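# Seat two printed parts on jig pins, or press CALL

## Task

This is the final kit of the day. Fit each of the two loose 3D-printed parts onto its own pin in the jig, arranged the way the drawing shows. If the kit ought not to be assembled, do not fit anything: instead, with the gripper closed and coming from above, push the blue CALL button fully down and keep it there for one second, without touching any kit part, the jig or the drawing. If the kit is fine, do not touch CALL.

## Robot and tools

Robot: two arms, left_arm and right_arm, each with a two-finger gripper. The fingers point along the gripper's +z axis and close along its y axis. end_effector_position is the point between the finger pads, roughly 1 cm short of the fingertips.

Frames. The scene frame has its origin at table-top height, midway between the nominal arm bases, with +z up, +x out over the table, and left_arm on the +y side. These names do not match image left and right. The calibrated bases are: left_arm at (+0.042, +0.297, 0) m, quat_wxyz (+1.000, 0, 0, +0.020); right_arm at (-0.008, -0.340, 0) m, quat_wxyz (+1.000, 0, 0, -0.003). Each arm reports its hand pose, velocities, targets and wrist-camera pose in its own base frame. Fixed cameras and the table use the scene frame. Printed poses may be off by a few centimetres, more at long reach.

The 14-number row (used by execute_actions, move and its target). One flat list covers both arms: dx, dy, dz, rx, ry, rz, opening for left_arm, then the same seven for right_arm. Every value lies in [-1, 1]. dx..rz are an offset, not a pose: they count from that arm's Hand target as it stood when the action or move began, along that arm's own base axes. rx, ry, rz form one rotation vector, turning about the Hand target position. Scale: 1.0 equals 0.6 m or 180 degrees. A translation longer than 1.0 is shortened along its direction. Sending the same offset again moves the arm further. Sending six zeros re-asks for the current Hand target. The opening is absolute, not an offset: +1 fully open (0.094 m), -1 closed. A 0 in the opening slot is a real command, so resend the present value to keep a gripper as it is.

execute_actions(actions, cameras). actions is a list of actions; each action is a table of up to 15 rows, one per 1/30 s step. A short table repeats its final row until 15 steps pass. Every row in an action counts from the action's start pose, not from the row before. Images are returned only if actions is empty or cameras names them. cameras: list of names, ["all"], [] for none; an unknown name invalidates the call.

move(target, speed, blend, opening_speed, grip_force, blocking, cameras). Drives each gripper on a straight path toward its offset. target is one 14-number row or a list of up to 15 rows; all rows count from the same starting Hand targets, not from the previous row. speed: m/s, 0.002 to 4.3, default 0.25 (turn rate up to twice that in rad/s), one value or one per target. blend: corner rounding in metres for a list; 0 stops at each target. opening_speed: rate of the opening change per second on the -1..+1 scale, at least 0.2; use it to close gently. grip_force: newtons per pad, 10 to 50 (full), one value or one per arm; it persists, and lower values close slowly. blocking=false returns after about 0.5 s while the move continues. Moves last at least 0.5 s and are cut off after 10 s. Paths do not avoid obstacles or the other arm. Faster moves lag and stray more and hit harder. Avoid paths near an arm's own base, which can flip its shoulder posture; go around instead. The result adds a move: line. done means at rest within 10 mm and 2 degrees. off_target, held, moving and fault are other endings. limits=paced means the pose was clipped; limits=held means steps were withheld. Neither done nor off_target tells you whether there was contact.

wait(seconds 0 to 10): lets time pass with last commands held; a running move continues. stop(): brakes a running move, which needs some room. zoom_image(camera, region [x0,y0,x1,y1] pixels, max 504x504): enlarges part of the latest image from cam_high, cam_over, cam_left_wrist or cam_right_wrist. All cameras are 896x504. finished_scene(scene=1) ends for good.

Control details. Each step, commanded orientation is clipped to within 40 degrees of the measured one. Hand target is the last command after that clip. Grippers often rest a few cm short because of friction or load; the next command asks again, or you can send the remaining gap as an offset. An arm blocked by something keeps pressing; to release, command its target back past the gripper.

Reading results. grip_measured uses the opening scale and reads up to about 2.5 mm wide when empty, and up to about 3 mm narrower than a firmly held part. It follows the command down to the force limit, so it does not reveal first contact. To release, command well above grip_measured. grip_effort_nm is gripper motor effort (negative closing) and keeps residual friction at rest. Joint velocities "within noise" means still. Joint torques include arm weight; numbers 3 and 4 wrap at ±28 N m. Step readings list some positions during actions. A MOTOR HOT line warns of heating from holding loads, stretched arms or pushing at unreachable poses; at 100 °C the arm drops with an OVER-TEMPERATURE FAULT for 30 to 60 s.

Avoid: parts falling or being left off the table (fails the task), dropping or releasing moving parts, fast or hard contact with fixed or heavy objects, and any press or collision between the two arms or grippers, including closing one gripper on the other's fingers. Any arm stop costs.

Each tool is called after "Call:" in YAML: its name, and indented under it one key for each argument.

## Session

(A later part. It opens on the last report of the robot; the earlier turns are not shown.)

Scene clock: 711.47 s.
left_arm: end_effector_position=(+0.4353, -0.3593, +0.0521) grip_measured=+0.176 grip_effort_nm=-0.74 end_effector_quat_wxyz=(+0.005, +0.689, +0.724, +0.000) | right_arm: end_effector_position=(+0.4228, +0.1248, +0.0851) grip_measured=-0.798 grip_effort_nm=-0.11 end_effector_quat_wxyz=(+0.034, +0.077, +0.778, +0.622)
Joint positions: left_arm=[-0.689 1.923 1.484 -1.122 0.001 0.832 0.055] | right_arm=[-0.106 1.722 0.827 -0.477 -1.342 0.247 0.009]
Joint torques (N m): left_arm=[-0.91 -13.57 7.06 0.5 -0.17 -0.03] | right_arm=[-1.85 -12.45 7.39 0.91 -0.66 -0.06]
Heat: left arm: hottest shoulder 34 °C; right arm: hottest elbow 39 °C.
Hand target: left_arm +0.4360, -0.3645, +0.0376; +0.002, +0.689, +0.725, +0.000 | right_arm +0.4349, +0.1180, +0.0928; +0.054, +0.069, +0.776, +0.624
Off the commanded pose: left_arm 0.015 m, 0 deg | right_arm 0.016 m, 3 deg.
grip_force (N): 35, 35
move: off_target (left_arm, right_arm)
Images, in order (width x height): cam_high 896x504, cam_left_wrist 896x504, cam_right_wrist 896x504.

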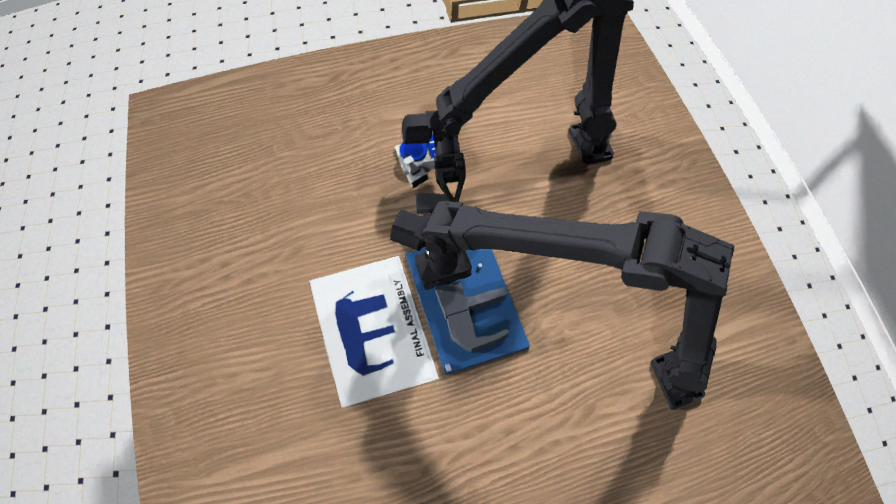

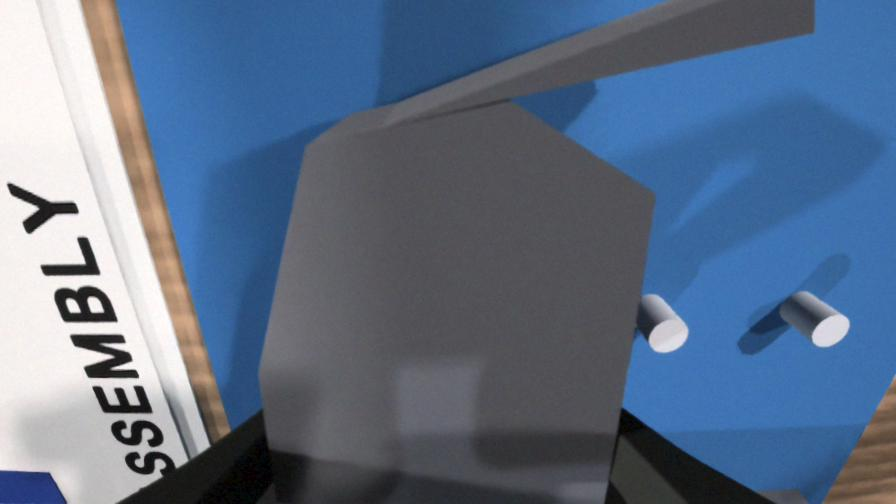

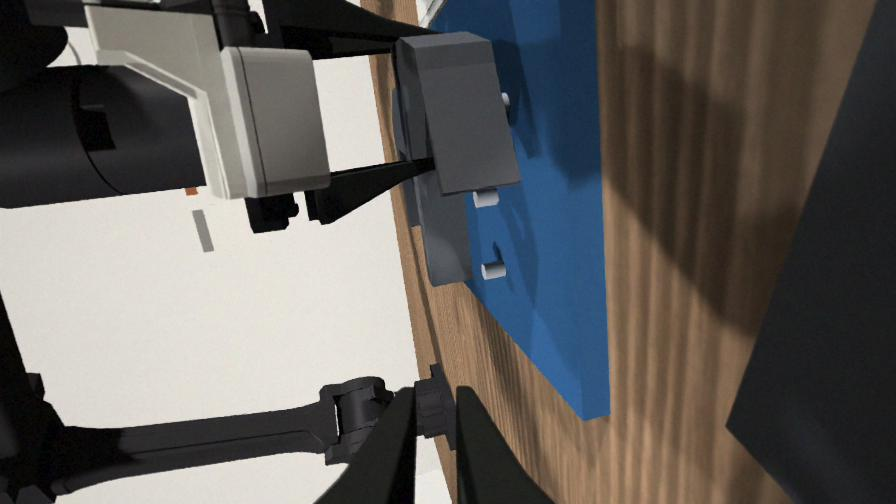

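Call:
move:
  target:
    - [0,-0.01,0.12,0,0,0,0.1,0,0,0,0,0,0,-0.8]
    - [0,0.0,0.0,0,0,0.0,0.1,0,0,0,0,0,0,-0.8]
  speed: [0.1,0.05]
  cameras: ["cam_right_wrist","cam_left_wrist"]

Call:
zoom_image:
  camera: "cam_right_wrist"
  region: [360, 20, 560, 300]

Scene clock: 722.77 s.
left_arm: end_effector_position=(+0.4364, -0.3579, +0.0513) grip_measured=+0.176 grip_effort_nm=-0.74 end_effector_quat_wxyz=(+0.004, +0.688, +0.726, -0.002) | right_arm: end_effector_position=(+0.4228, +0.1248, +0.0851) grip_measured=-0.798 grip_effort_nm=-0.11 end_effector_quat_wxyz=(+0.034, +0.077, +0.778, +0.622)
Joint positions: left_arm=[-0.684 1.925 1.484 -1.122 0.005 0.832 0.055] | right_arm=[-0.106 1.722 0.827 -0.477 -1.342 0.247 0.009]
Joint torques (N m): left_arm=[-0.79 -13.45 7.28 0.38 -0.1 -0.05] | right_arm=[-1.85 -12.45 7.41 0.91 -0.66 -0.06]
Heat: left arm: hottest shoulder 33 °C; right arm: hottest elbow 39 °C.
Hand target: left_arm +0.4360, -0.3645, +0.0376; +0.002, +0.689, +0.725, +0.000 | right_arm +0.4349, +0.1180, +0.0928; +0.054, +0.069, +0.776, +0.624
Off the commanded pose: left_arm 0.015 m, 0 deg | right_arm 0.016 m, 3 deg.
grip_force (N): 35, 35
move: off_target (left_arm, right_arm)
Images, in order (width x height): cam_left_wrist 896x504, cam_right_wrist 896x504.

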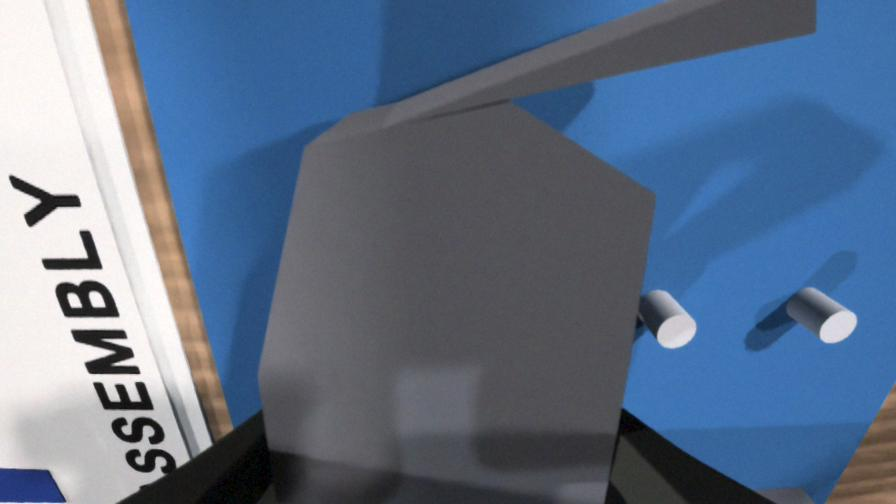

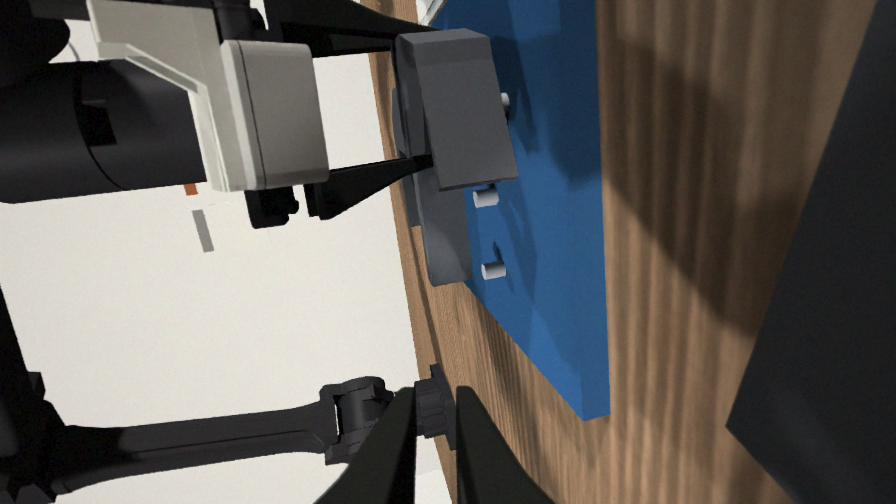

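Scaled by 1.800 from the camera's 896x504 image, which has a finer 1280x720 frame.

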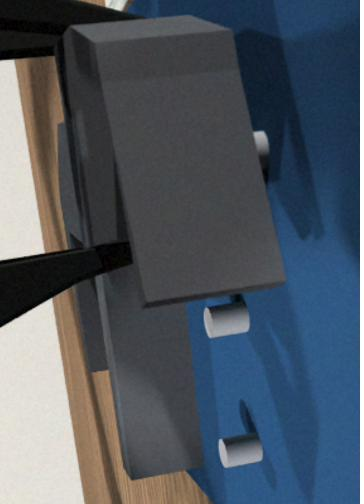

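Call:
move:
  target:
    - [-0.01,-0.01,0.12,0,0,0,0.1,0,0,0,0,0,0,-0.8]
    - [-0.0067,0.0,0.0117,0,0,0.0,0.1,0,0,0,0,0,0,-0.8]
  speed: [0.1,0.05]
  cameras: ["cam_right_wrist","cam_left_wrist"]

Call:
zoom_image:
  camera: "cam_right_wrist"
  region: [360, 20, 560, 300]

Scene clock: 734.57 s.
left_arm: end_effector_position=(+0.4306, -0.3563, +0.0523) grip_measured=+0.176 grip_effort_nm=-0.74 end_effector_quat_wxyz=(-0.001, +0.688, +0.725, +0.003) | right_arm: end_effector_position=(+0.4228, +0.1248, +0.0851) grip_measured=-0.798 grip_effort_nm=-0.11 end_effector_quat_wxyz=(+0.034, +0.077, +0.778, +0.622)
Joint positions: left_arm=[-0.692 1.917 1.475 -1.131 -0.005 0.826 0.055] | right_arm=[-0.106 1.722 0.827 -0.477 -1.342 0.247 0.009]
Joint torques (N m): left_arm=[-0.79 -13.86 7.54 0.44 -0.03 -0.08] | right_arm=[-1.9 -12.4 7.39 0.9 -0.66 -0.06]
Heat: left arm: hottest elbow 34 °C; right arm: hottest elbow 39 °C.
Hand target: left_arm +0.4320, -0.3645, +0.0446; +0.002, +0.689, +0.725, +0.000 | right_arm +0.4349, +0.1180, +0.0928; +0.054, +0.069, +0.776, +0.624
Off the commanded pose: left_arm 0.011 m, 0 deg | right_arm 0.016 m, 3 deg.
grip_force (N): 35, 35
move: off_target (left_arm, right_arm)
Images, in order (width x height): cam_left_wrist 896x504, cam_right_wrist 896x504.

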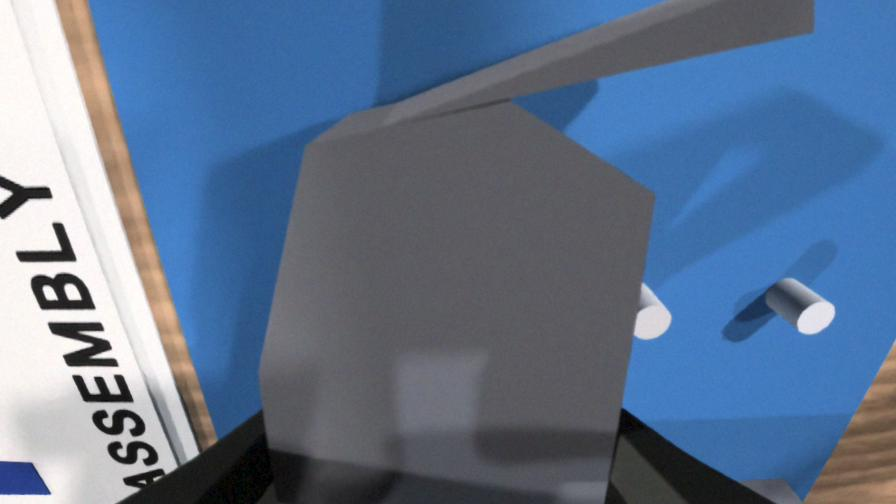

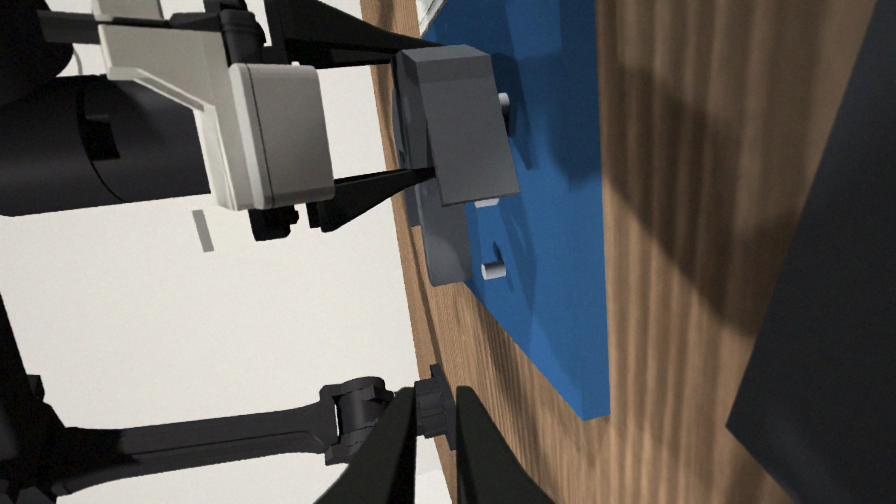

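Scaled by 1.800 from the camera's 896x504 image, which has a finer 1280x720 frame.

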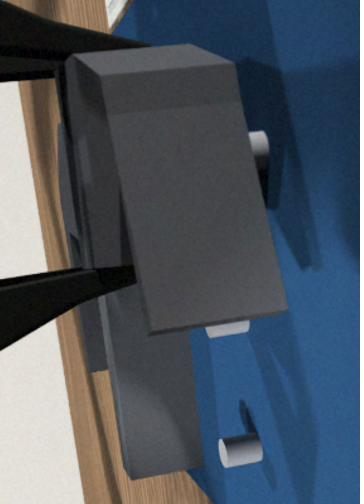

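Call:
move:
  target: [0,0,0.3,0,0,0,0.1,0,-0.03,0.0,0.215,-0.045,0,-0.8]
  speed: 0.3
  cameras: ["cam_right_wrist","cam_over","cam_high"]

Call:
zoom_image:
  camera: "cam_over"
  region: [270, 200, 600, 450]

Scene clock: 745.83 s.
left_arm: end_effector_position=(+0.4227, -0.3549, +0.1952) grip_measured=+0.176 grip_effort_nm=-0.74 end_effector_quat_wxyz=(-0.031, +0.691, +0.722, +0.002) | right_arm: end_effector_position=(+0.4286, +0.1072, +0.0899) grip_measured=-0.798 grip_effort_nm=-0.11 end_effector_quat_wxyz=(+0.049, +0.065, +0.710, +0.699)
Joint positions: left_arm=[-0.7 1.837 1.745 -1.54 -0.007 0.826 0.055] | right_arm=[-0.159 1.808 0.827 -0.365 -1.553 0.246 0.009]
Joint torques (N m): left_arm=[-1.32 -15.5 12 -0.72 0.07 -0.07] | right_arm=[-1.96 -12.57 5.85 0.92 -0.88 -0.24]
Heat: left arm: hottest shoulder 33 °C; right arm: hottest elbow 39 °C.
Hand target: left_arm +0.4320, -0.3645, +0.2246; +0.002, +0.689, +0.725, +0.000 | right_arm +0.4349, +0.1000, +0.0928; +0.082, +0.039, +0.520, +0.849
Off the commanded pose: left_arm 0.032 m, 4 deg | right_arm 0.010 m, 28 deg.
joint sent to its limit (right arm) — joint 5 (wrist yaw), lower limit. The joint targets are off in position and orientation.
grip_force (N): 35, 35
move: off_target (left_arm, right_arm)
Images, in order (width x height): cam_high 896x504, cam_over 896x504, cam_right_wrist 896x504.

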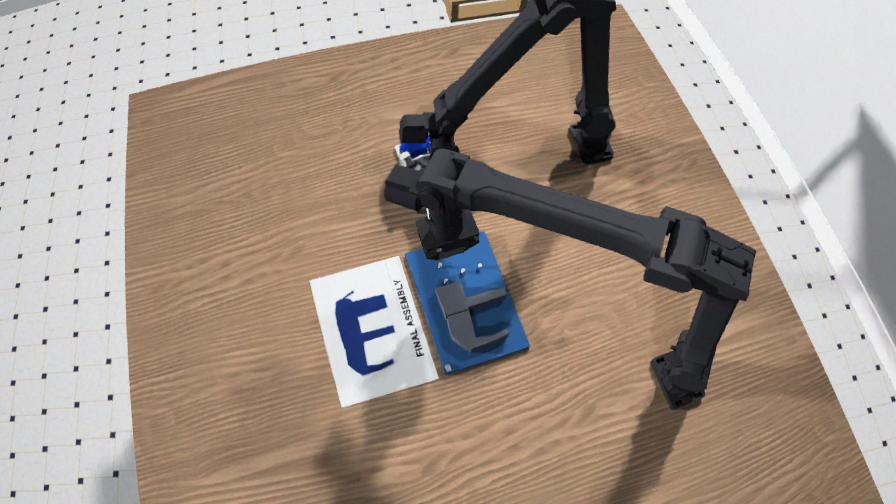

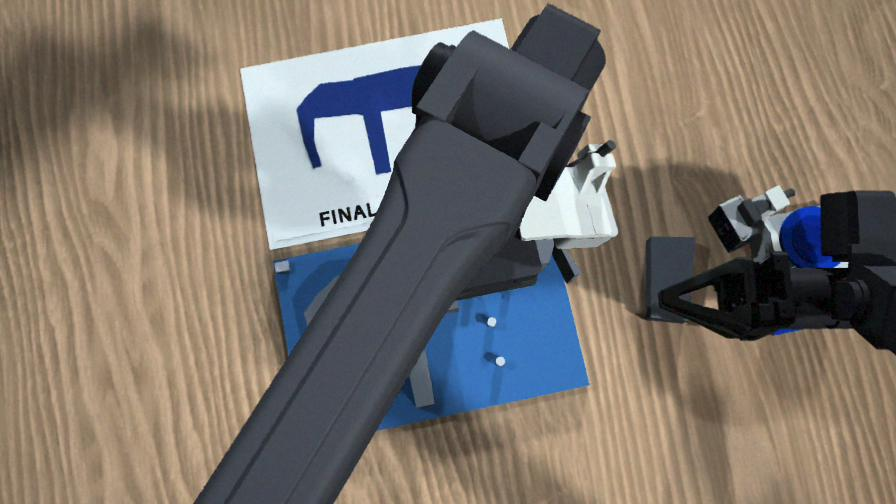

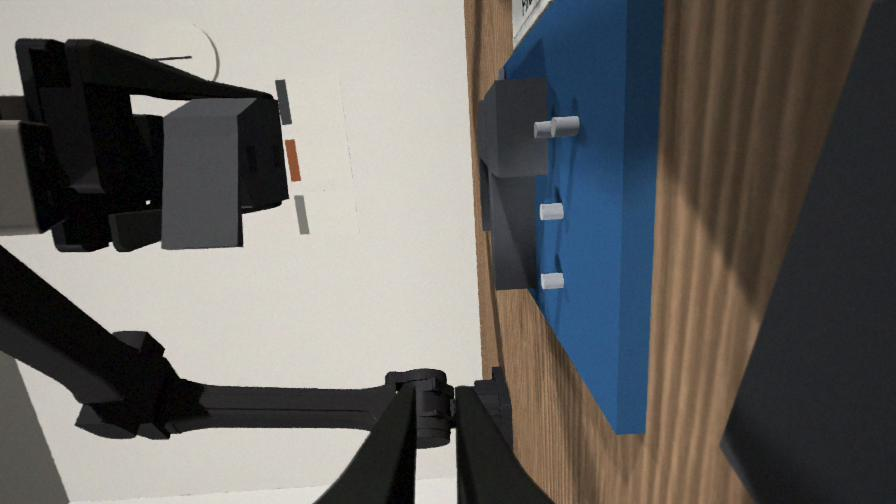

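Scaled by 1.527 from the camera's 896x504 image, which has a finer 1280x720 frame.

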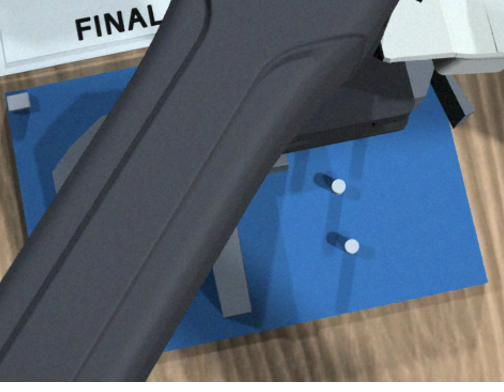

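Underside with holes visible, and pins vs. body too.

Call:
zoom_image:
  camera: "cam_right_wrist"
  region: [130, 70, 330, 270]

Call:
zoom_image:
  camera: "cam_right_wrist"
  region: [440, 60, 640, 310]

Scaled by 2.520 from the camera's 896x504 image, which has a finer 1280x720 frame.

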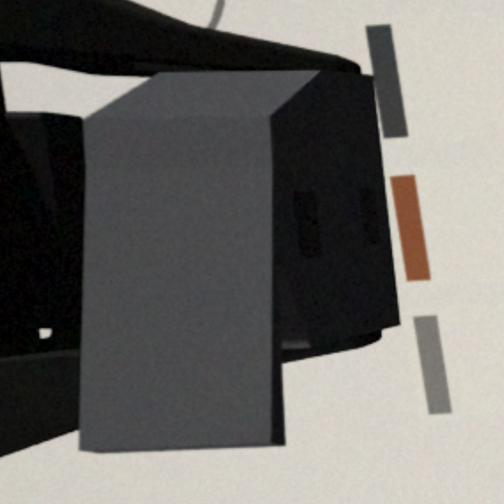

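Scaled by 2.016 from the camera's 896x504 image, which has a finer 1280x720 frame.

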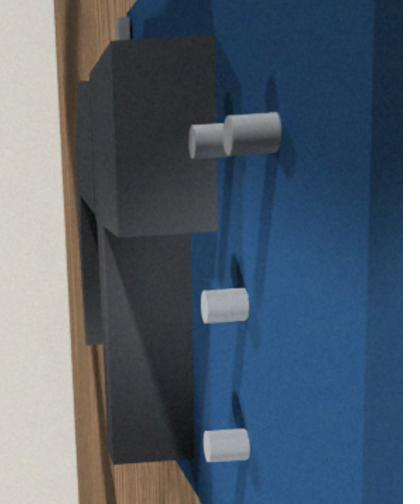

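Call:
move:
  target:
    - [-0.005,0.001,-0.2,0,0,0,0.1,0,0.03,0.0,-0.215,0.045,0,-0.8]
    - [-0.005,0.001,-0.3077,0,0,0,0.1,0,0.03,0.0,-0.215,0.045,0,-0.8]
  speed: [0.2,0.05]
  cameras: ["cam_right_wrist","cam_left_wrist"]

Call:
zoom_image:
  camera: "cam_right_wrist"
  region: [360, 20, 560, 300]

Scene clock: 767.50 s.
left_arm: end_effector_position=(+0.4270, -0.3588, +0.0513) grip_measured=+0.176 grip_effort_nm=-0.74 end_effector_quat_wxyz=(+0.003, +0.691, +0.723, +0.003) | right_arm: end_effector_position=(+0.4278, +0.1176, +0.0778) grip_measured=-0.798 grip_effort_nm=-0.11 end_effector_quat_wxyz=(+0.040, +0.083, +0.775, +0.625)
Joint positions: left_arm=[-0.7 1.911 1.463 -1.117 -0.005 0.826 0.055] | right_arm=[-0.123 1.747 0.827 -0.437 -1.349 0.261 0.009]
Joint torques (N m): left_arm=[-1.2 -12.57 7.34 0.36 -0.05 -0.07] | right_arm=[-0.67 -14.92 7.02 -0.13 -0.37 -0.13]
Heat: left arm: hottest elbow 35 °C; right arm: hottest elbow 38 °C.
Hand target: left_arm +0.4290, -0.3639, +0.0400; +0.002, +0.689, +0.725, +0.000 | right_arm +0.4349, +0.1180, +0.0928; +0.054, +0.069, +0.776, +0.624
Off the commanded pose: left_arm 0.013 m, 1 deg | right_arm 0.017 m, 2 deg.
grip_force (N): 35, 35
move: off_target (left_arm, right_arm)
Images, in order (width x height): cam_left_wrist 896x504, cam_right_wrist 896x504.

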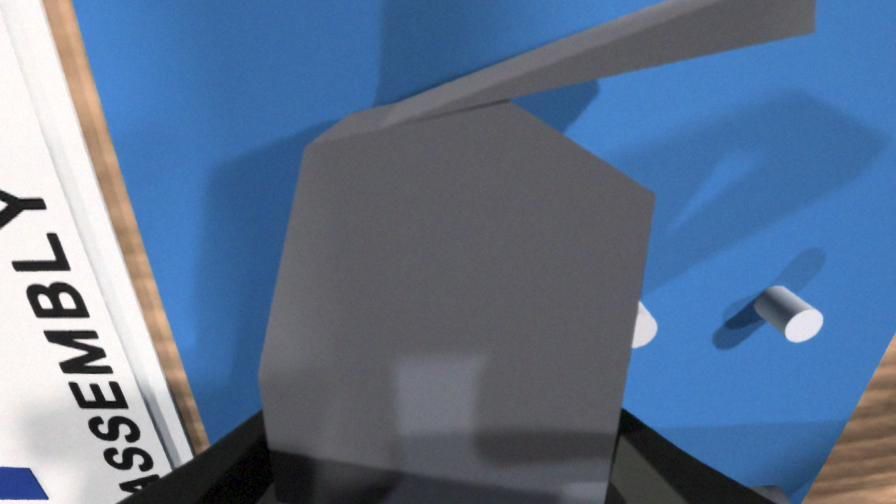

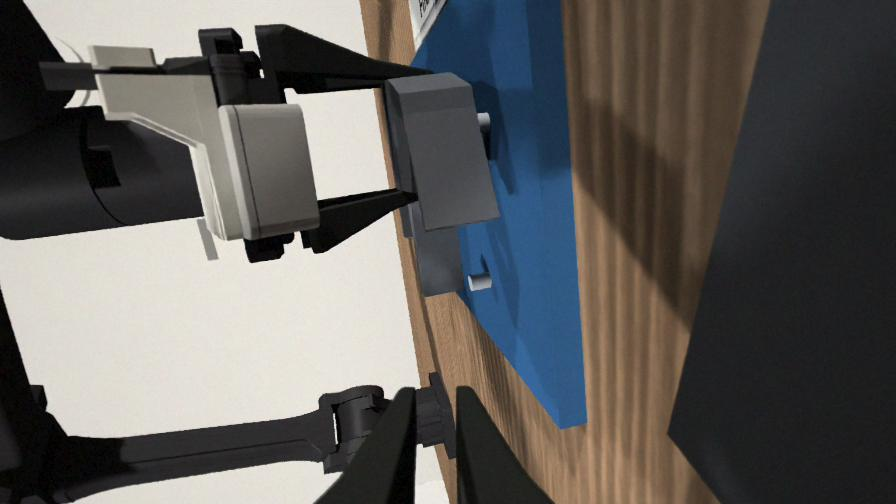

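Scaled by 1.800 from the camera's 896x504 image, which has a finer 1280x720 frame.

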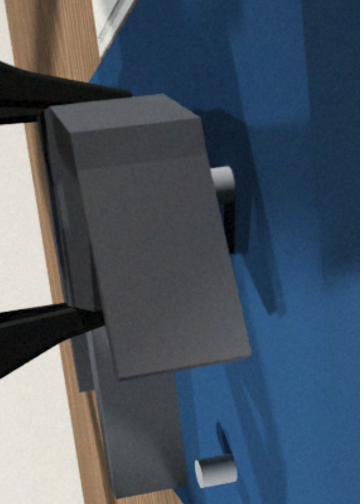

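Call:
move:
  target:
    - [0,0,0.04,0,0,0,0.1,0,0,0,0,0,0,-0.8]
    - [0,0.005,0.0,0,0,0,0.1,0,0,0,0,0,0,-0.8]
  speed: [0.1,0.04]

Call:
move:
  target:
    - [0,0.002,0.04,0,0,0,0.1,0,0,0,0,0,0,-0.8]
    - [0,0.003,0.0,0,0,0,0.1,0,0,0,0,0,0,-0.8]
  speed: [0.1,0.04]
  cameras: ["cam_right_wrist","cam_left_wrist"]

Call:
zoom_image:
  camera: "cam_right_wrist"
  region: [360, 20, 560, 300]

Scene clock: 790.13 s.
left_arm: end_effector_position=(+0.4263, -0.3586, +0.0508) grip_measured=+0.176 grip_effort_nm=-0.74 end_effector_quat_wxyz=(+0.002, +0.691, +0.723, +0.002) | right_arm: end_effector_position=(+0.4278, +0.1176, +0.0778) grip_measured=-0.798 grip_effort_nm=-0.11 end_effector_quat_wxyz=(+0.040, +0.083, +0.775, +0.625)
Joint positions: left_arm=[-0.7 1.911 1.461 -1.117 -0.004 0.826 0.055] | right_arm=[-0.123 1.747 0.827 -0.437 -1.349 0.261 0.009]
Joint torques (N m): left_arm=[-0.85 -13.16 6.84 0.17 0.02 -0.02] | right_arm=[-0.62 -14.92 7.05 -0.14 -0.37 -0.13]
Heat: left arm: hottest elbow 34 °C; right arm: hottest elbow 38 °C.
Hand target: left_arm +0.4290, -0.3609, +0.0400; +0.002, +0.689, +0.725, +0.000 | right_arm +0.4349, +0.1180, +0.0928; +0.054, +0.069, +0.776, +0.624
Off the commanded pose: left_arm 0.011 m, 0 deg | right_arm 0.017 m, 2 deg.
grip_force (N): 35, 35
move: off_target (left_arm, right_arm)

Scene clock: 792.10 s.
left_arm: end_effector_position=(+0.4258, -0.3589, +0.0503) grip_measured=+0.176 grip_effort_nm=-0.74 end_effector_quat_wxyz=(+0.002, +0.691, +0.723, +0.001) | right_arm: end_effector_position=(+0.4278, +0.1176, +0.0778) grip_measured=-0.798 grip_effort_nm=-0.11 end_effector_quat_wxyz=(+0.040, +0.083, +0.775, +0.625)
Joint positions: left_arm=[-0.7 1.911 1.46 -1.116 -0.001 0.826 0.055] | right_arm=[-0.123 1.747 0.827 -0.437 -1.349 0.261 0.009]
Joint torques (N m): left_arm=[-0.44 -13.68 6.56 0.43 -0.06 -0.02] | right_arm=[-0.73 -14.97 7.04 -0.13 -0.37 -0.13]
Heat: left arm: hottest elbow 35 °C; right arm: hottest elbow 38 °C.
Hand target: left_arm +0.4290, -0.3591, +0.0400; +0.002, +0.689, +0.725, +0.000 | right_arm +0.4349, +0.1180, +0.0928; +0.054, +0.069, +0.776, +0.624
Off the commanded pose: left_arm 0.011 m, 0 deg | right_arm 0.017 m, 2 deg.
grip_force (N): 35, 35
move: off_target (left_arm, right_arm)
Images, in order (width x height): cam_left_wrist 896x504, cam_right_wrist 896x504.

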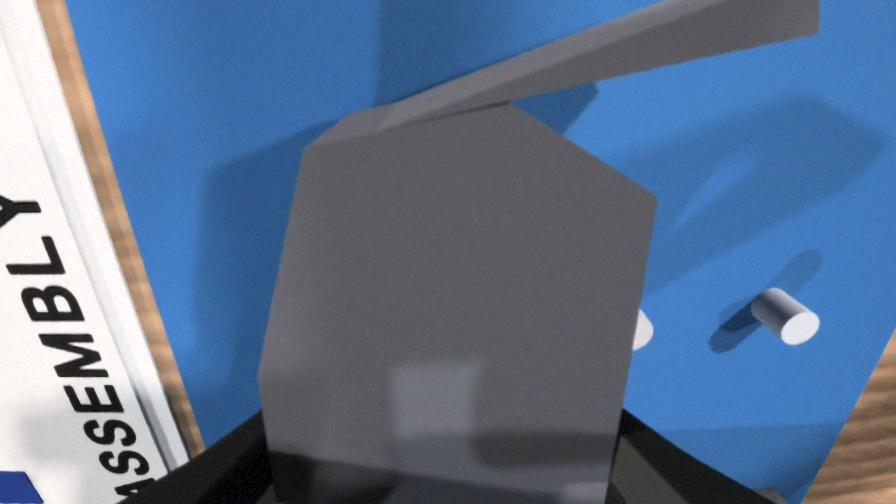

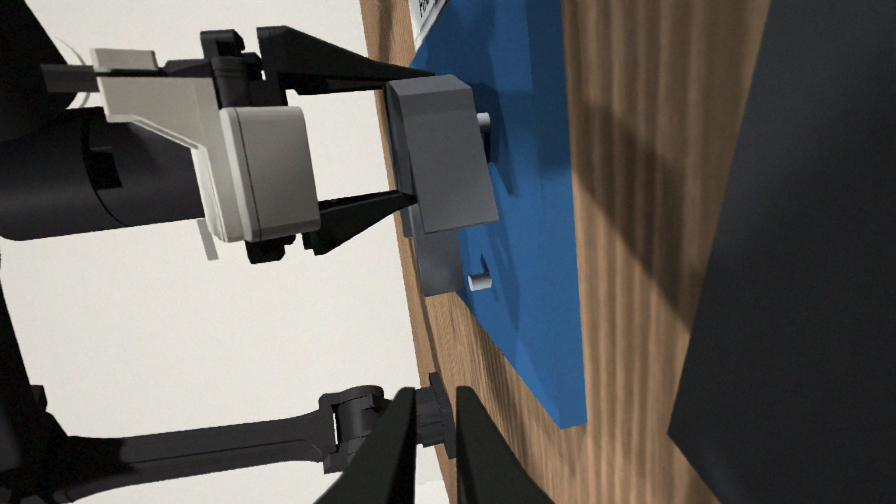

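Scaled by 1.800 from the camera's 896x504 image, which has a finer 1280x720 frame.

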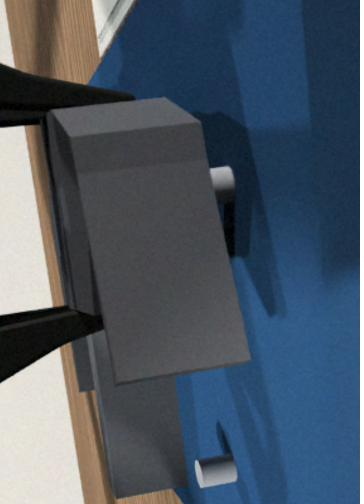

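Call:
move:
  target:
    - [0,-0.05,0.12,0,0,0,0.1,0,0,0,0,0,0,-0.8]
    - [0.002,-0.002,0.1,0,0,0,0.1,0,0,0,0,0,0,-0.8]
    - [0.002,-0.002,0.01,0,0,0,0.1,0,0,0,0,0,0,-0.8]
  speed: [0.15,0.1,0.05]
  cameras: ["cam_right_wrist","cam_left_wrist"]

Call:
zoom_image:
  camera: "cam_right_wrist"
  region: [360, 20, 560, 300]

Scene clock: 805.93 s.
left_arm: end_effector_position=(+0.4217, -0.3600, +0.0533) grip_measured=+0.176 grip_effort_nm=-0.74 end_effector_quat_wxyz=(-0.002, +0.686, +0.728, +0.003) | right_arm: end_effector_position=(+0.4278, +0.1176, +0.0778) grip_measured=-0.798 grip_effort_nm=-0.11 end_effector_quat_wxyz=(+0.040, +0.083, +0.775, +0.625)
Joint positions: left_arm=[-0.707 1.906 1.461 -1.129 -0.005 0.805 0.055] | right_arm=[-0.123 1.747 0.827 -0.437 -1.349 0.261 0.009]
Joint torques (N m): left_arm=[1.03 -13.39 7.41 0.42 0 0.08] | right_arm=[-0.73 -14.97 7.05 -0.13 -0.37 -0.13]
Heat: left arm: hottest elbow 34 °C; right arm: hottest elbow 38 °C.
Hand target: left_arm +0.4302, -0.3603, +0.0460; +0.002, +0.689, +0.725, +0.000 | right_arm +0.4349, +0.1180, +0.0928; +0.054, +0.069, +0.776, +0.624
Off the commanded pose: left_arm 0.011 m, 1 deg | right_arm 0.017 m, 2 deg.
grip_force (N): 35, 35
move: off_target (left_arm, right_arm)
Images, in order (width x height): cam_left_wrist 896x504, cam_right_wrist 896x504.

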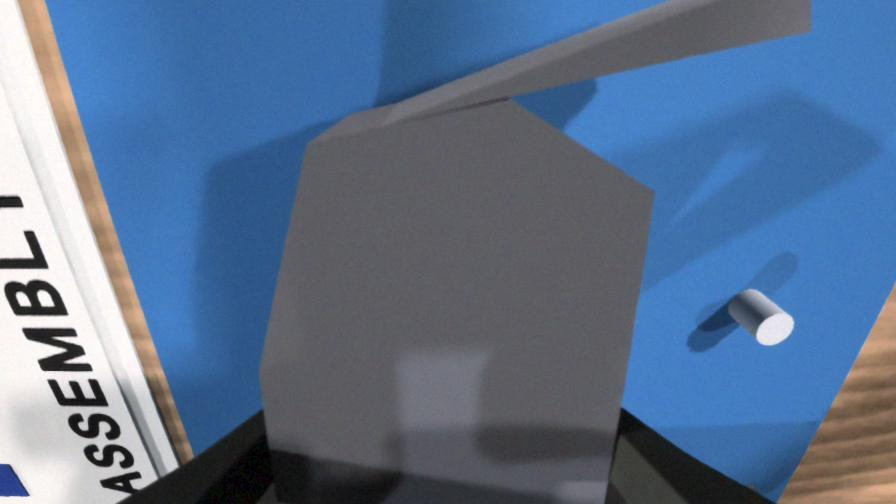

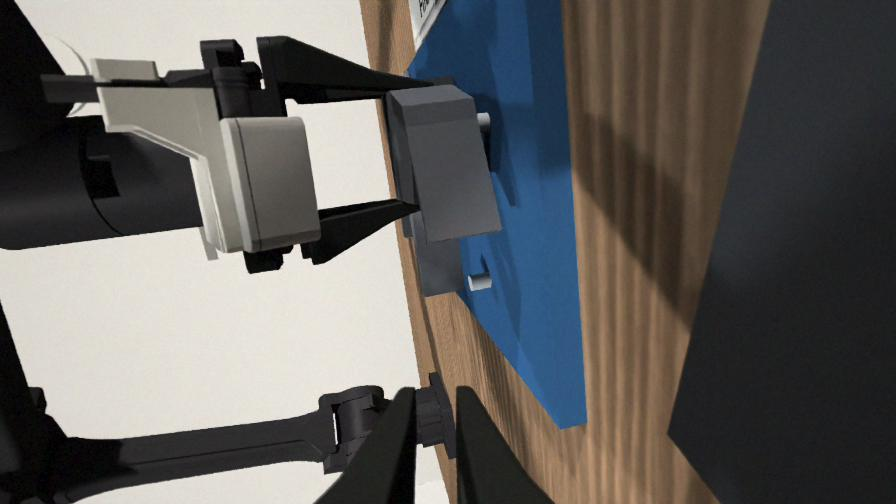

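Scaled by 1.800 from the camera's 896x504 image, which has a finer 1280x720 frame.

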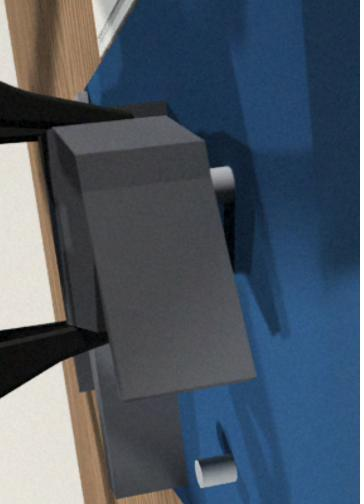

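Call:
move:
  target:
    - [0.003,0.06,0.15,0,0,0,0.1,0,0,0,0,0,0,-0.8]
    - [0.0,0.002,0.1,0,0,0,0.1,0,0,0,0,0,0,-0.8]
    - [0.0,0.002,0.02,0,0,0,0.1,0,0,0,0,0,0,-0.8]
  speed: [0.15,0.1,0.05]
  cameras: ["cam_left_wrist"]

Scene clock: 816.73 s.
left_arm: end_effector_position=(+0.4267, -0.3523, +0.0643) grip_measured=+0.176 grip_effort_nm=-0.74 end_effector_quat_wxyz=(-0.003, +0.693, +0.721, +0.002) | right_arm: end_effector_position=(+0.4278, +0.1176, +0.0778) grip_measured=-0.798 grip_effort_nm=-0.11 end_effector_quat_wxyz=(+0.040, +0.083, +0.775, +0.625)
Joint positions: left_arm=[-0.691 1.892 1.472 -1.155 -0.004 0.842 0.055] | right_arm=[-0.123 1.747 0.827 -0.437 -1.349 0.261 0.009]
Joint torques (N m): left_arm=[-0.97 -14.27 7.72 0.44 -0.07 -0.17] | right_arm=[-0.67 -14.92 7.04 -0.13 -0.36 -0.14]
Heat: left arm: hottest elbow 35 °C; right arm: hottest elbow 38 °C.
Hand target: left_arm +0.4302, -0.3591, +0.0580; +0.002, +0.689, +0.725, +0.000 | right_arm +0.4349, +0.1180, +0.0928; +0.054, +0.069, +0.776, +0.624
Off the commanded pose: left_arm 0.010 m, 1 deg | right_arm 0.017 m, 2 deg.
grip_force (N): 35, 35
move: off_target (right_arm)
Images, in order (width x height): cam_left_wrist 896x504.

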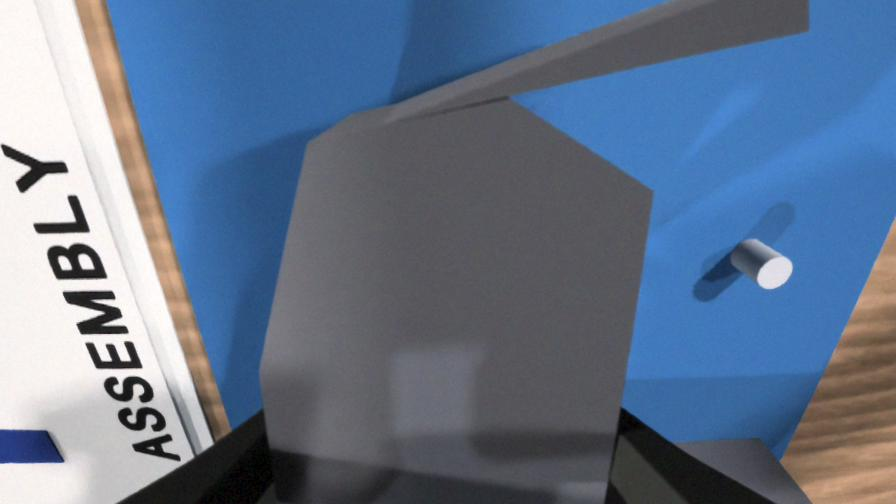

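Call:
move:
  target:
    - [0.003,0.06,0.15,0,0,0,0.1,0,0,0,0,0,0,-0.8]
    - [0.002,-0.0055,0.1,0,0,0,0.1,0,0,0,0,0,0,-0.8]
    - [0.002,-0.0055,-0.025,0,0,0,0.1,0,0,0,0,0,0,-0.8]
  speed: [0.15,0.1,0.05]
  cameras: ["cam_left_wrist"]

Scene clock: 827.17 s.
left_arm: end_effector_position=(+0.4294, -0.3567, +0.0526) grip_measured=+0.176 grip_effort_nm=-0.74 end_effector_quat_wxyz=(+0.001, +0.693, +0.721, +0.002) | right_arm: end_effector_position=(+0.4278, +0.1176, +0.0778) grip_measured=-0.798 grip_effort_nm=-0.11 end_effector_quat_wxyz=(+0.040, +0.083, +0.775, +0.625)
Joint positions: left_arm=[-0.694 1.912 1.469 -1.125 -0.004 0.838 0.055] | right_arm=[-0.123 1.747 0.827 -0.437 -1.349 0.261 0.009]
Joint torques (N m): left_arm=[-1.14 -12.92 7.28 0.21 -0.11 -0.16] | right_arm=[-0.73 -14.97 7.05 -0.14 -0.37 -0.13]
Heat: left arm: hottest elbow 35 °C; right arm: hottest elbow 38 °C.
Hand target: left_arm +0.4314, -0.3624, +0.0430; +0.002, +0.689, +0.725, +0.000 | right_arm +0.4349, +0.1180, +0.0928; +0.054, +0.069, +0.776, +0.624
Off the commanded pose: left_arm 0.011 m, 1 deg | right_arm 0.017 m, 2 deg.
grip_force (N): 35, 35
move: off_target (left_arm, right_arm)
Images, in order (width x height): cam_left_wrist 896x504.

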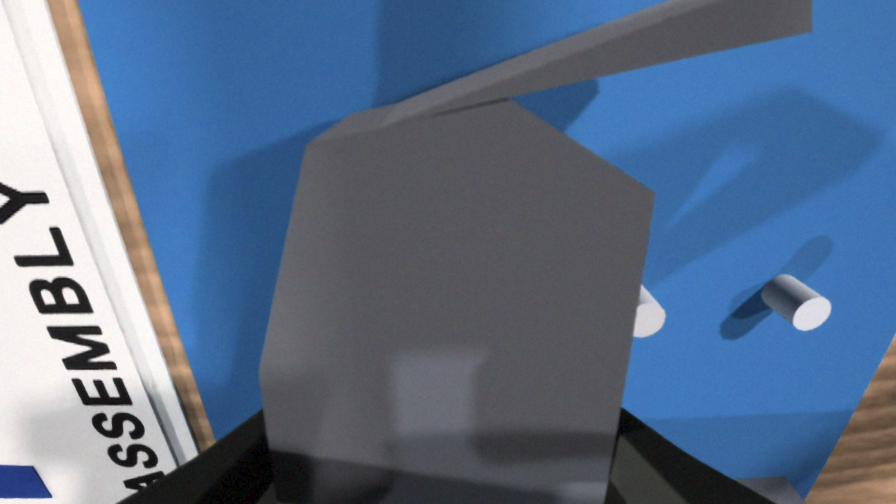

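Call:
move:
  target:
    - [0.003,0.06,0.15,0,0,0,0.1,0,0,0,0,0,0,-0.8]
    - [-0.005,0.002,0.1,0,0,0,0.1,0,0,0,0,0,0,-0.8]
    - [-0.005,0.002,-0.005,0,0,0,0.1,0,0,0,0,0,0,-0.8]
  speed: [0.15,0.1,0.05]
  cameras: ["cam_left_wrist","cam_right_wrist"]

Call:
zoom_image:
  camera: "cam_right_wrist"
  region: [360, 20, 560, 300]

Scene clock: 863.13 s.
left_arm: end_effector_position=(+0.4270, -0.3566, +0.0517) grip_measured=+0.176 grip_effort_nm=-0.74 end_effector_quat_wxyz=(+0.003, +0.693, +0.721, +0.001) | right_arm: end_effector_position=(+0.4278, +0.1176, +0.0778) grip_measured=-0.798 grip_effort_nm=-0.11 end_effector_quat_wxyz=(+0.040, +0.083, +0.775, +0.625)
Joint positions: left_arm=[-0.695 1.906 1.456 -1.114 -0.001 0.837 0.055] | right_arm=[-0.123 1.747 0.827 -0.437 -1.349 0.261 0.009]
Joint torques (N m): left_arm=[-1.2 -12.98 7.25 0.39 -0.08 -0.18] | right_arm=[-0.62 -14.97 7.05 -0.16 -0.37 -0.13]
Heat: left arm: hottest shoulder 34 °C; right arm: hottest elbow 38 °C.
Hand target: left_arm +0.4284, -0.3612, +0.0400; +0.002, +0.689, +0.725, +0.000 | right_arm +0.4349, +0.1180, +0.0928; +0.054, +0.069, +0.776, +0.624
Off the commanded pose: left_arm 0.013 m, 1 deg | right_arm 0.017 m, 2 deg.
grip_force (N): 35, 35
move: off_target (left_arm, right_arm)
Images, in order (width x height): cam_left_wrist 896x504, cam_right_wrist 896x504.

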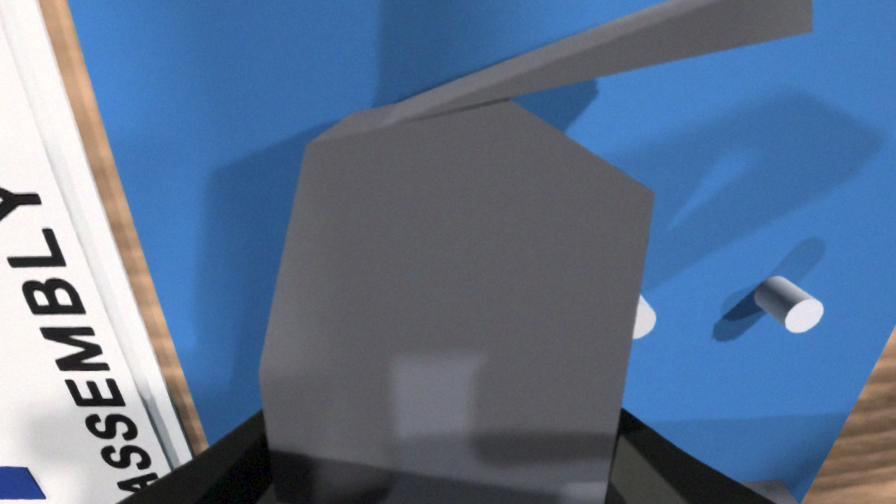

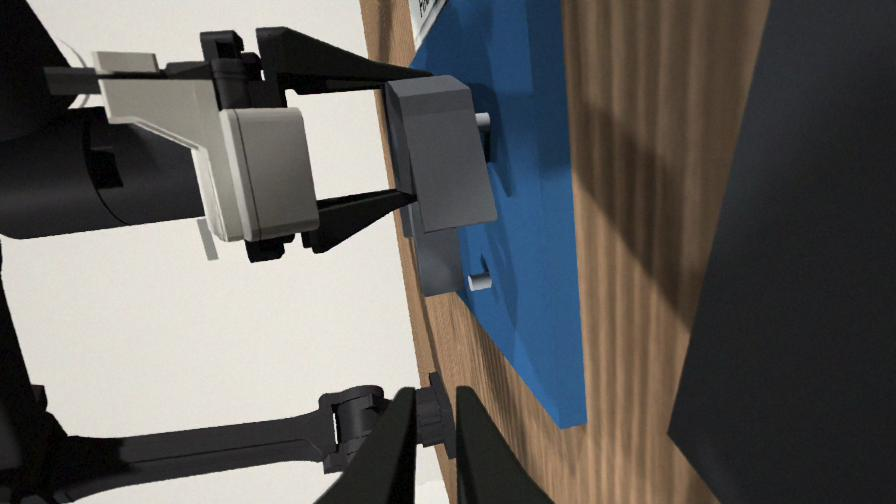

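Scaled by 1.800 from the camera's 896x504 image, which has a finer 1280x720 frame.

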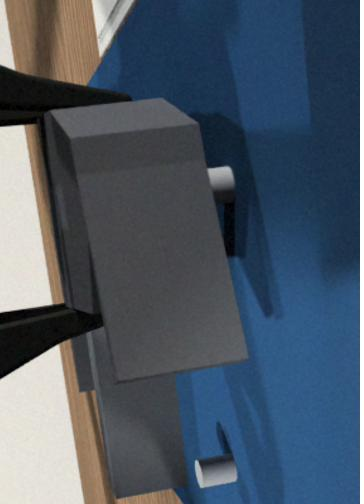

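Call:
move:
  target:
    - [0.003,0.06,0.15,0,0,0,0.1,0,0,0,0,0,0,-0.8]
    - [-0.007,0,0.1,0,0,0,0.1,0,0,0,0,0,0,-0.8]
    - [-0.007,0,0.003,0,0,0,0.1,0,0,0,0,0,0,-0.8]
    - [0.018,-0.002,0.003,0,0,0,0.1,0,0,0,0,0,0,-0.8]
  speed: [0.15,0.1,0.05,0.01]
  cameras: ["cam_left_wrist"]

Scene clock: 898.57 s.
left_arm: end_effector_position=(+0.4246, -0.3601, +0.0506) grip_measured=+0.176 grip_effort_nm=-0.74 end_effector_quat_wxyz=(+0.003, +0.694, +0.720, -0.002) | right_arm: end_effector_position=(+0.4278, +0.1176, +0.0778) grip_measured=-0.798 grip_effort_nm=-0.11 end_effector_quat_wxyz=(+0.040, +0.083, +0.775, +0.625)
Joint positions: left_arm=[-0.701 1.909 1.458 -1.114 0.004 0.832 0.055] | right_arm=[-0.123 1.747 0.827 -0.437 -1.349 0.261 0.009]
Joint torques (N m): left_arm=[0.5 -12.22 9.65 -0.17 -0.05 0.04] | right_arm=[-0.62 -14.92 7.06 -0.14 -0.37 -0.13]
Heat: left arm: hottest elbow 35 °C; right arm: hottest elbow 38 °C.
Hand target: left_arm +0.4392, -0.3624, +0.0418; +0.002, +0.689, +0.725, +0.000 | right_arm +0.4349, +0.1180, +0.0928; +0.054, +0.069, +0.776, +0.624
Off the commanded pose: left_arm 0.017 m, 1 deg | right_arm 0.017 m, 2 deg.
grip_force (N): 35, 35
move: off_target (left_arm, right_arm)
Images, in order (width x height): cam_left_wrist 896x504.

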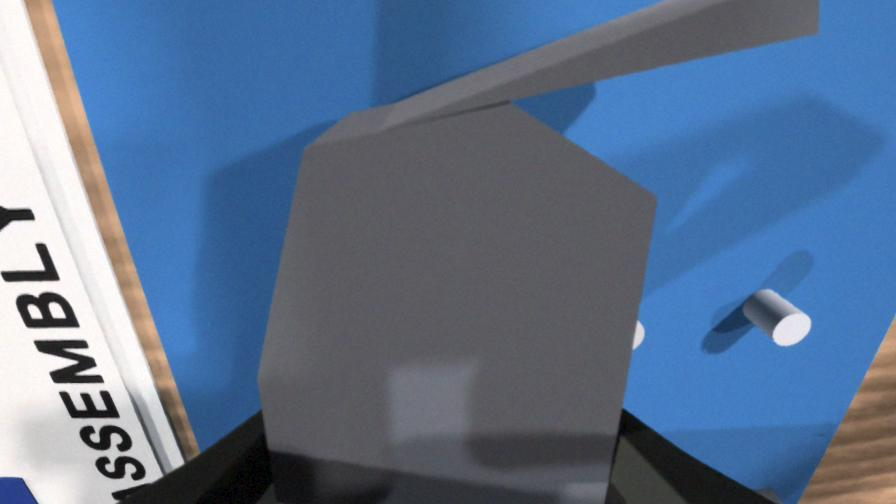

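Call:
move:
  target:
    - [0.0,0.06,0.15,0,0,0,0.1,0,0,0,0,0,0,-0.8]
    - [-0.0137,-0.002,0.1,0,0,0,0.1,0,0,0,0,0,0,-0.8]
    - [-0.0137,-0.002,-0.005,0,0,0,0.1,0,0,0,0,0,0,-0.8]
  speed: [0.15,0.1,0.05]

Call:
move:
  target:
    - [0.003,0.06,0.15,0,0,0,0.1,0,0,0,0,0,0,-0.8]
    - [0.004,0,0.1,0,0,0,0.1,0,0,0,0,0,0,-0.8]
    - [0.004,0,0,0,0,0,0.1,0,0,0,0,0,0,-0.8]
  speed: [0.15,0.1,0.05]
  cameras: ["cam_left_wrist","cam_right_wrist"]

Call:
zoom_image:
  camera: "cam_right_wrist"
  region: [360, 20, 560, 300]

Scene clock: 912.50 s.
left_arm: end_effector_position=(+0.4292, -0.3588, +0.0513) grip_measured=+0.176 grip_effort_nm=-0.74 end_effector_quat_wxyz=(+0.003, +0.693, +0.721, +0.002) | right_arm: end_effector_position=(+0.4278, +0.1176, +0.0778) grip_measured=-0.798 grip_effort_nm=-0.11 end_effector_quat_wxyz=(+0.040, +0.083, +0.775, +0.625)
Joint positions: left_arm=[-0.697 1.914 1.467 -1.117 -0.004 0.835 0.055] | right_arm=[-0.123 1.747 0.827 -0.437 -1.349 0.261 0.009]
Joint torques (N m): left_arm=[-0.62 -12.69 7.3 0.29 -0.15 -0.15] | right_arm=[-0.73 -14.97 7.05 -0.14 -0.36 -0.14]
Heat: left arm: hottest elbow 35 °C; right arm: hottest elbow 38 °C.
Hand target: left_arm +0.4310, -0.3636, +0.0388; +0.002, +0.689, +0.725, +0.000 | right_arm +0.4349, +0.1180, +0.0928; +0.054, +0.069, +0.776, +0.624
Off the commanded pose: left_arm 0.013 m, 1 deg | right_arm 0.017 m, 2 deg.
grip_force (N): 35, 35
move: off_target (left_arm, right_arm)

Scene clock: 917.07 s.
left_arm: end_effector_position=(+0.4319, -0.3577, +0.0509) grip_measured=+0.176 grip_effort_nm=-0.74 end_effector_quat_wxyz=(+0.003, +0.692, +0.722, +0.000) | right_arm: end_effector_position=(+0.4278, +0.1176, +0.0778) grip_measured=-0.798 grip_effort_nm=-0.11 end_effector_quat_wxyz=(+0.040, +0.083, +0.775, +0.625)
Joint positions: left_arm=[-0.691 1.919 1.473 -1.12 0.001 0.838 0.055] | right_arm=[-0.123 1.747 0.827 -0.437 -1.349 0.261 0.009]
Joint torques (N m): left_arm=[-1.08 -13.04 7.31 0.32 -0.1 -0.11] | right_arm=[-0.67 -14.92 7.05 -0.12 -0.37 -0.13]
Heat: left arm: hottest elbow 35 °C; right arm: hottest elbow 38 °C.
Hand target: left_arm +0.4334, -0.3636, +0.0388; +0.002, +0.689, +0.725, +0.000 | right_arm +0.4349, +0.1180, +0.0928; +0.054, +0.069, +0.776, +0.624
Off the commanded pose: left_arm 0.014 m, 1 deg | right_arm 0.017 m, 2 deg.
grip_force (N): 35, 35
move: off_target (left_arm, right_arm)
Images, in order (width x height): cam_left_wrist 896x504, cam_right_wrist 896x504.

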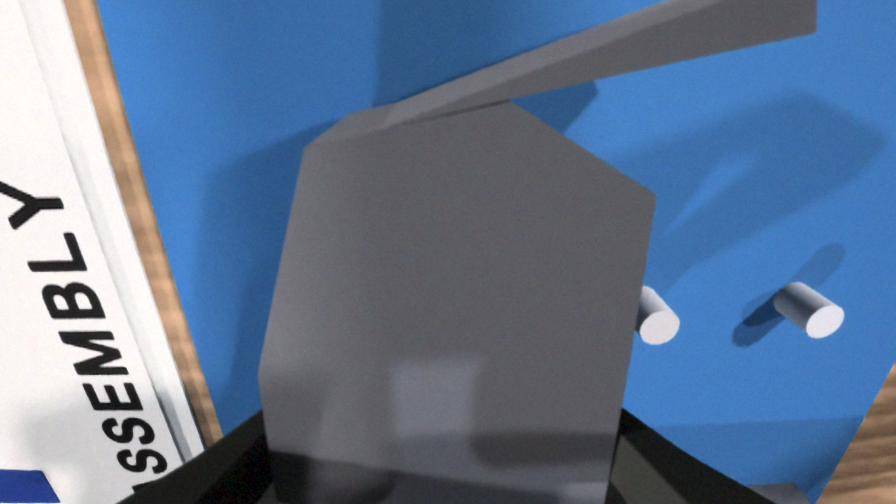

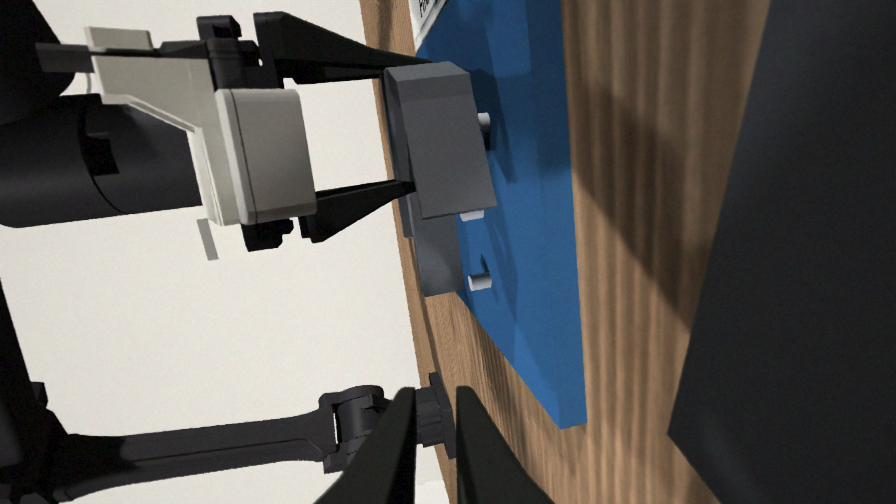

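Scaled by 1.800 from the camera's 896x504 image, which has a finer 1280x720 frame.

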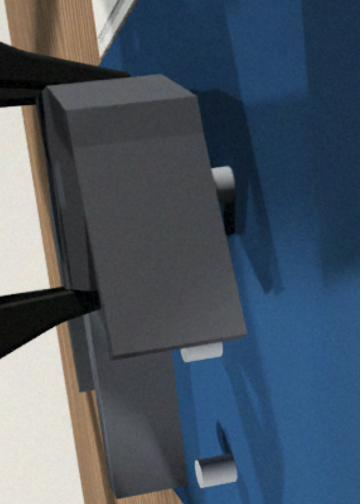

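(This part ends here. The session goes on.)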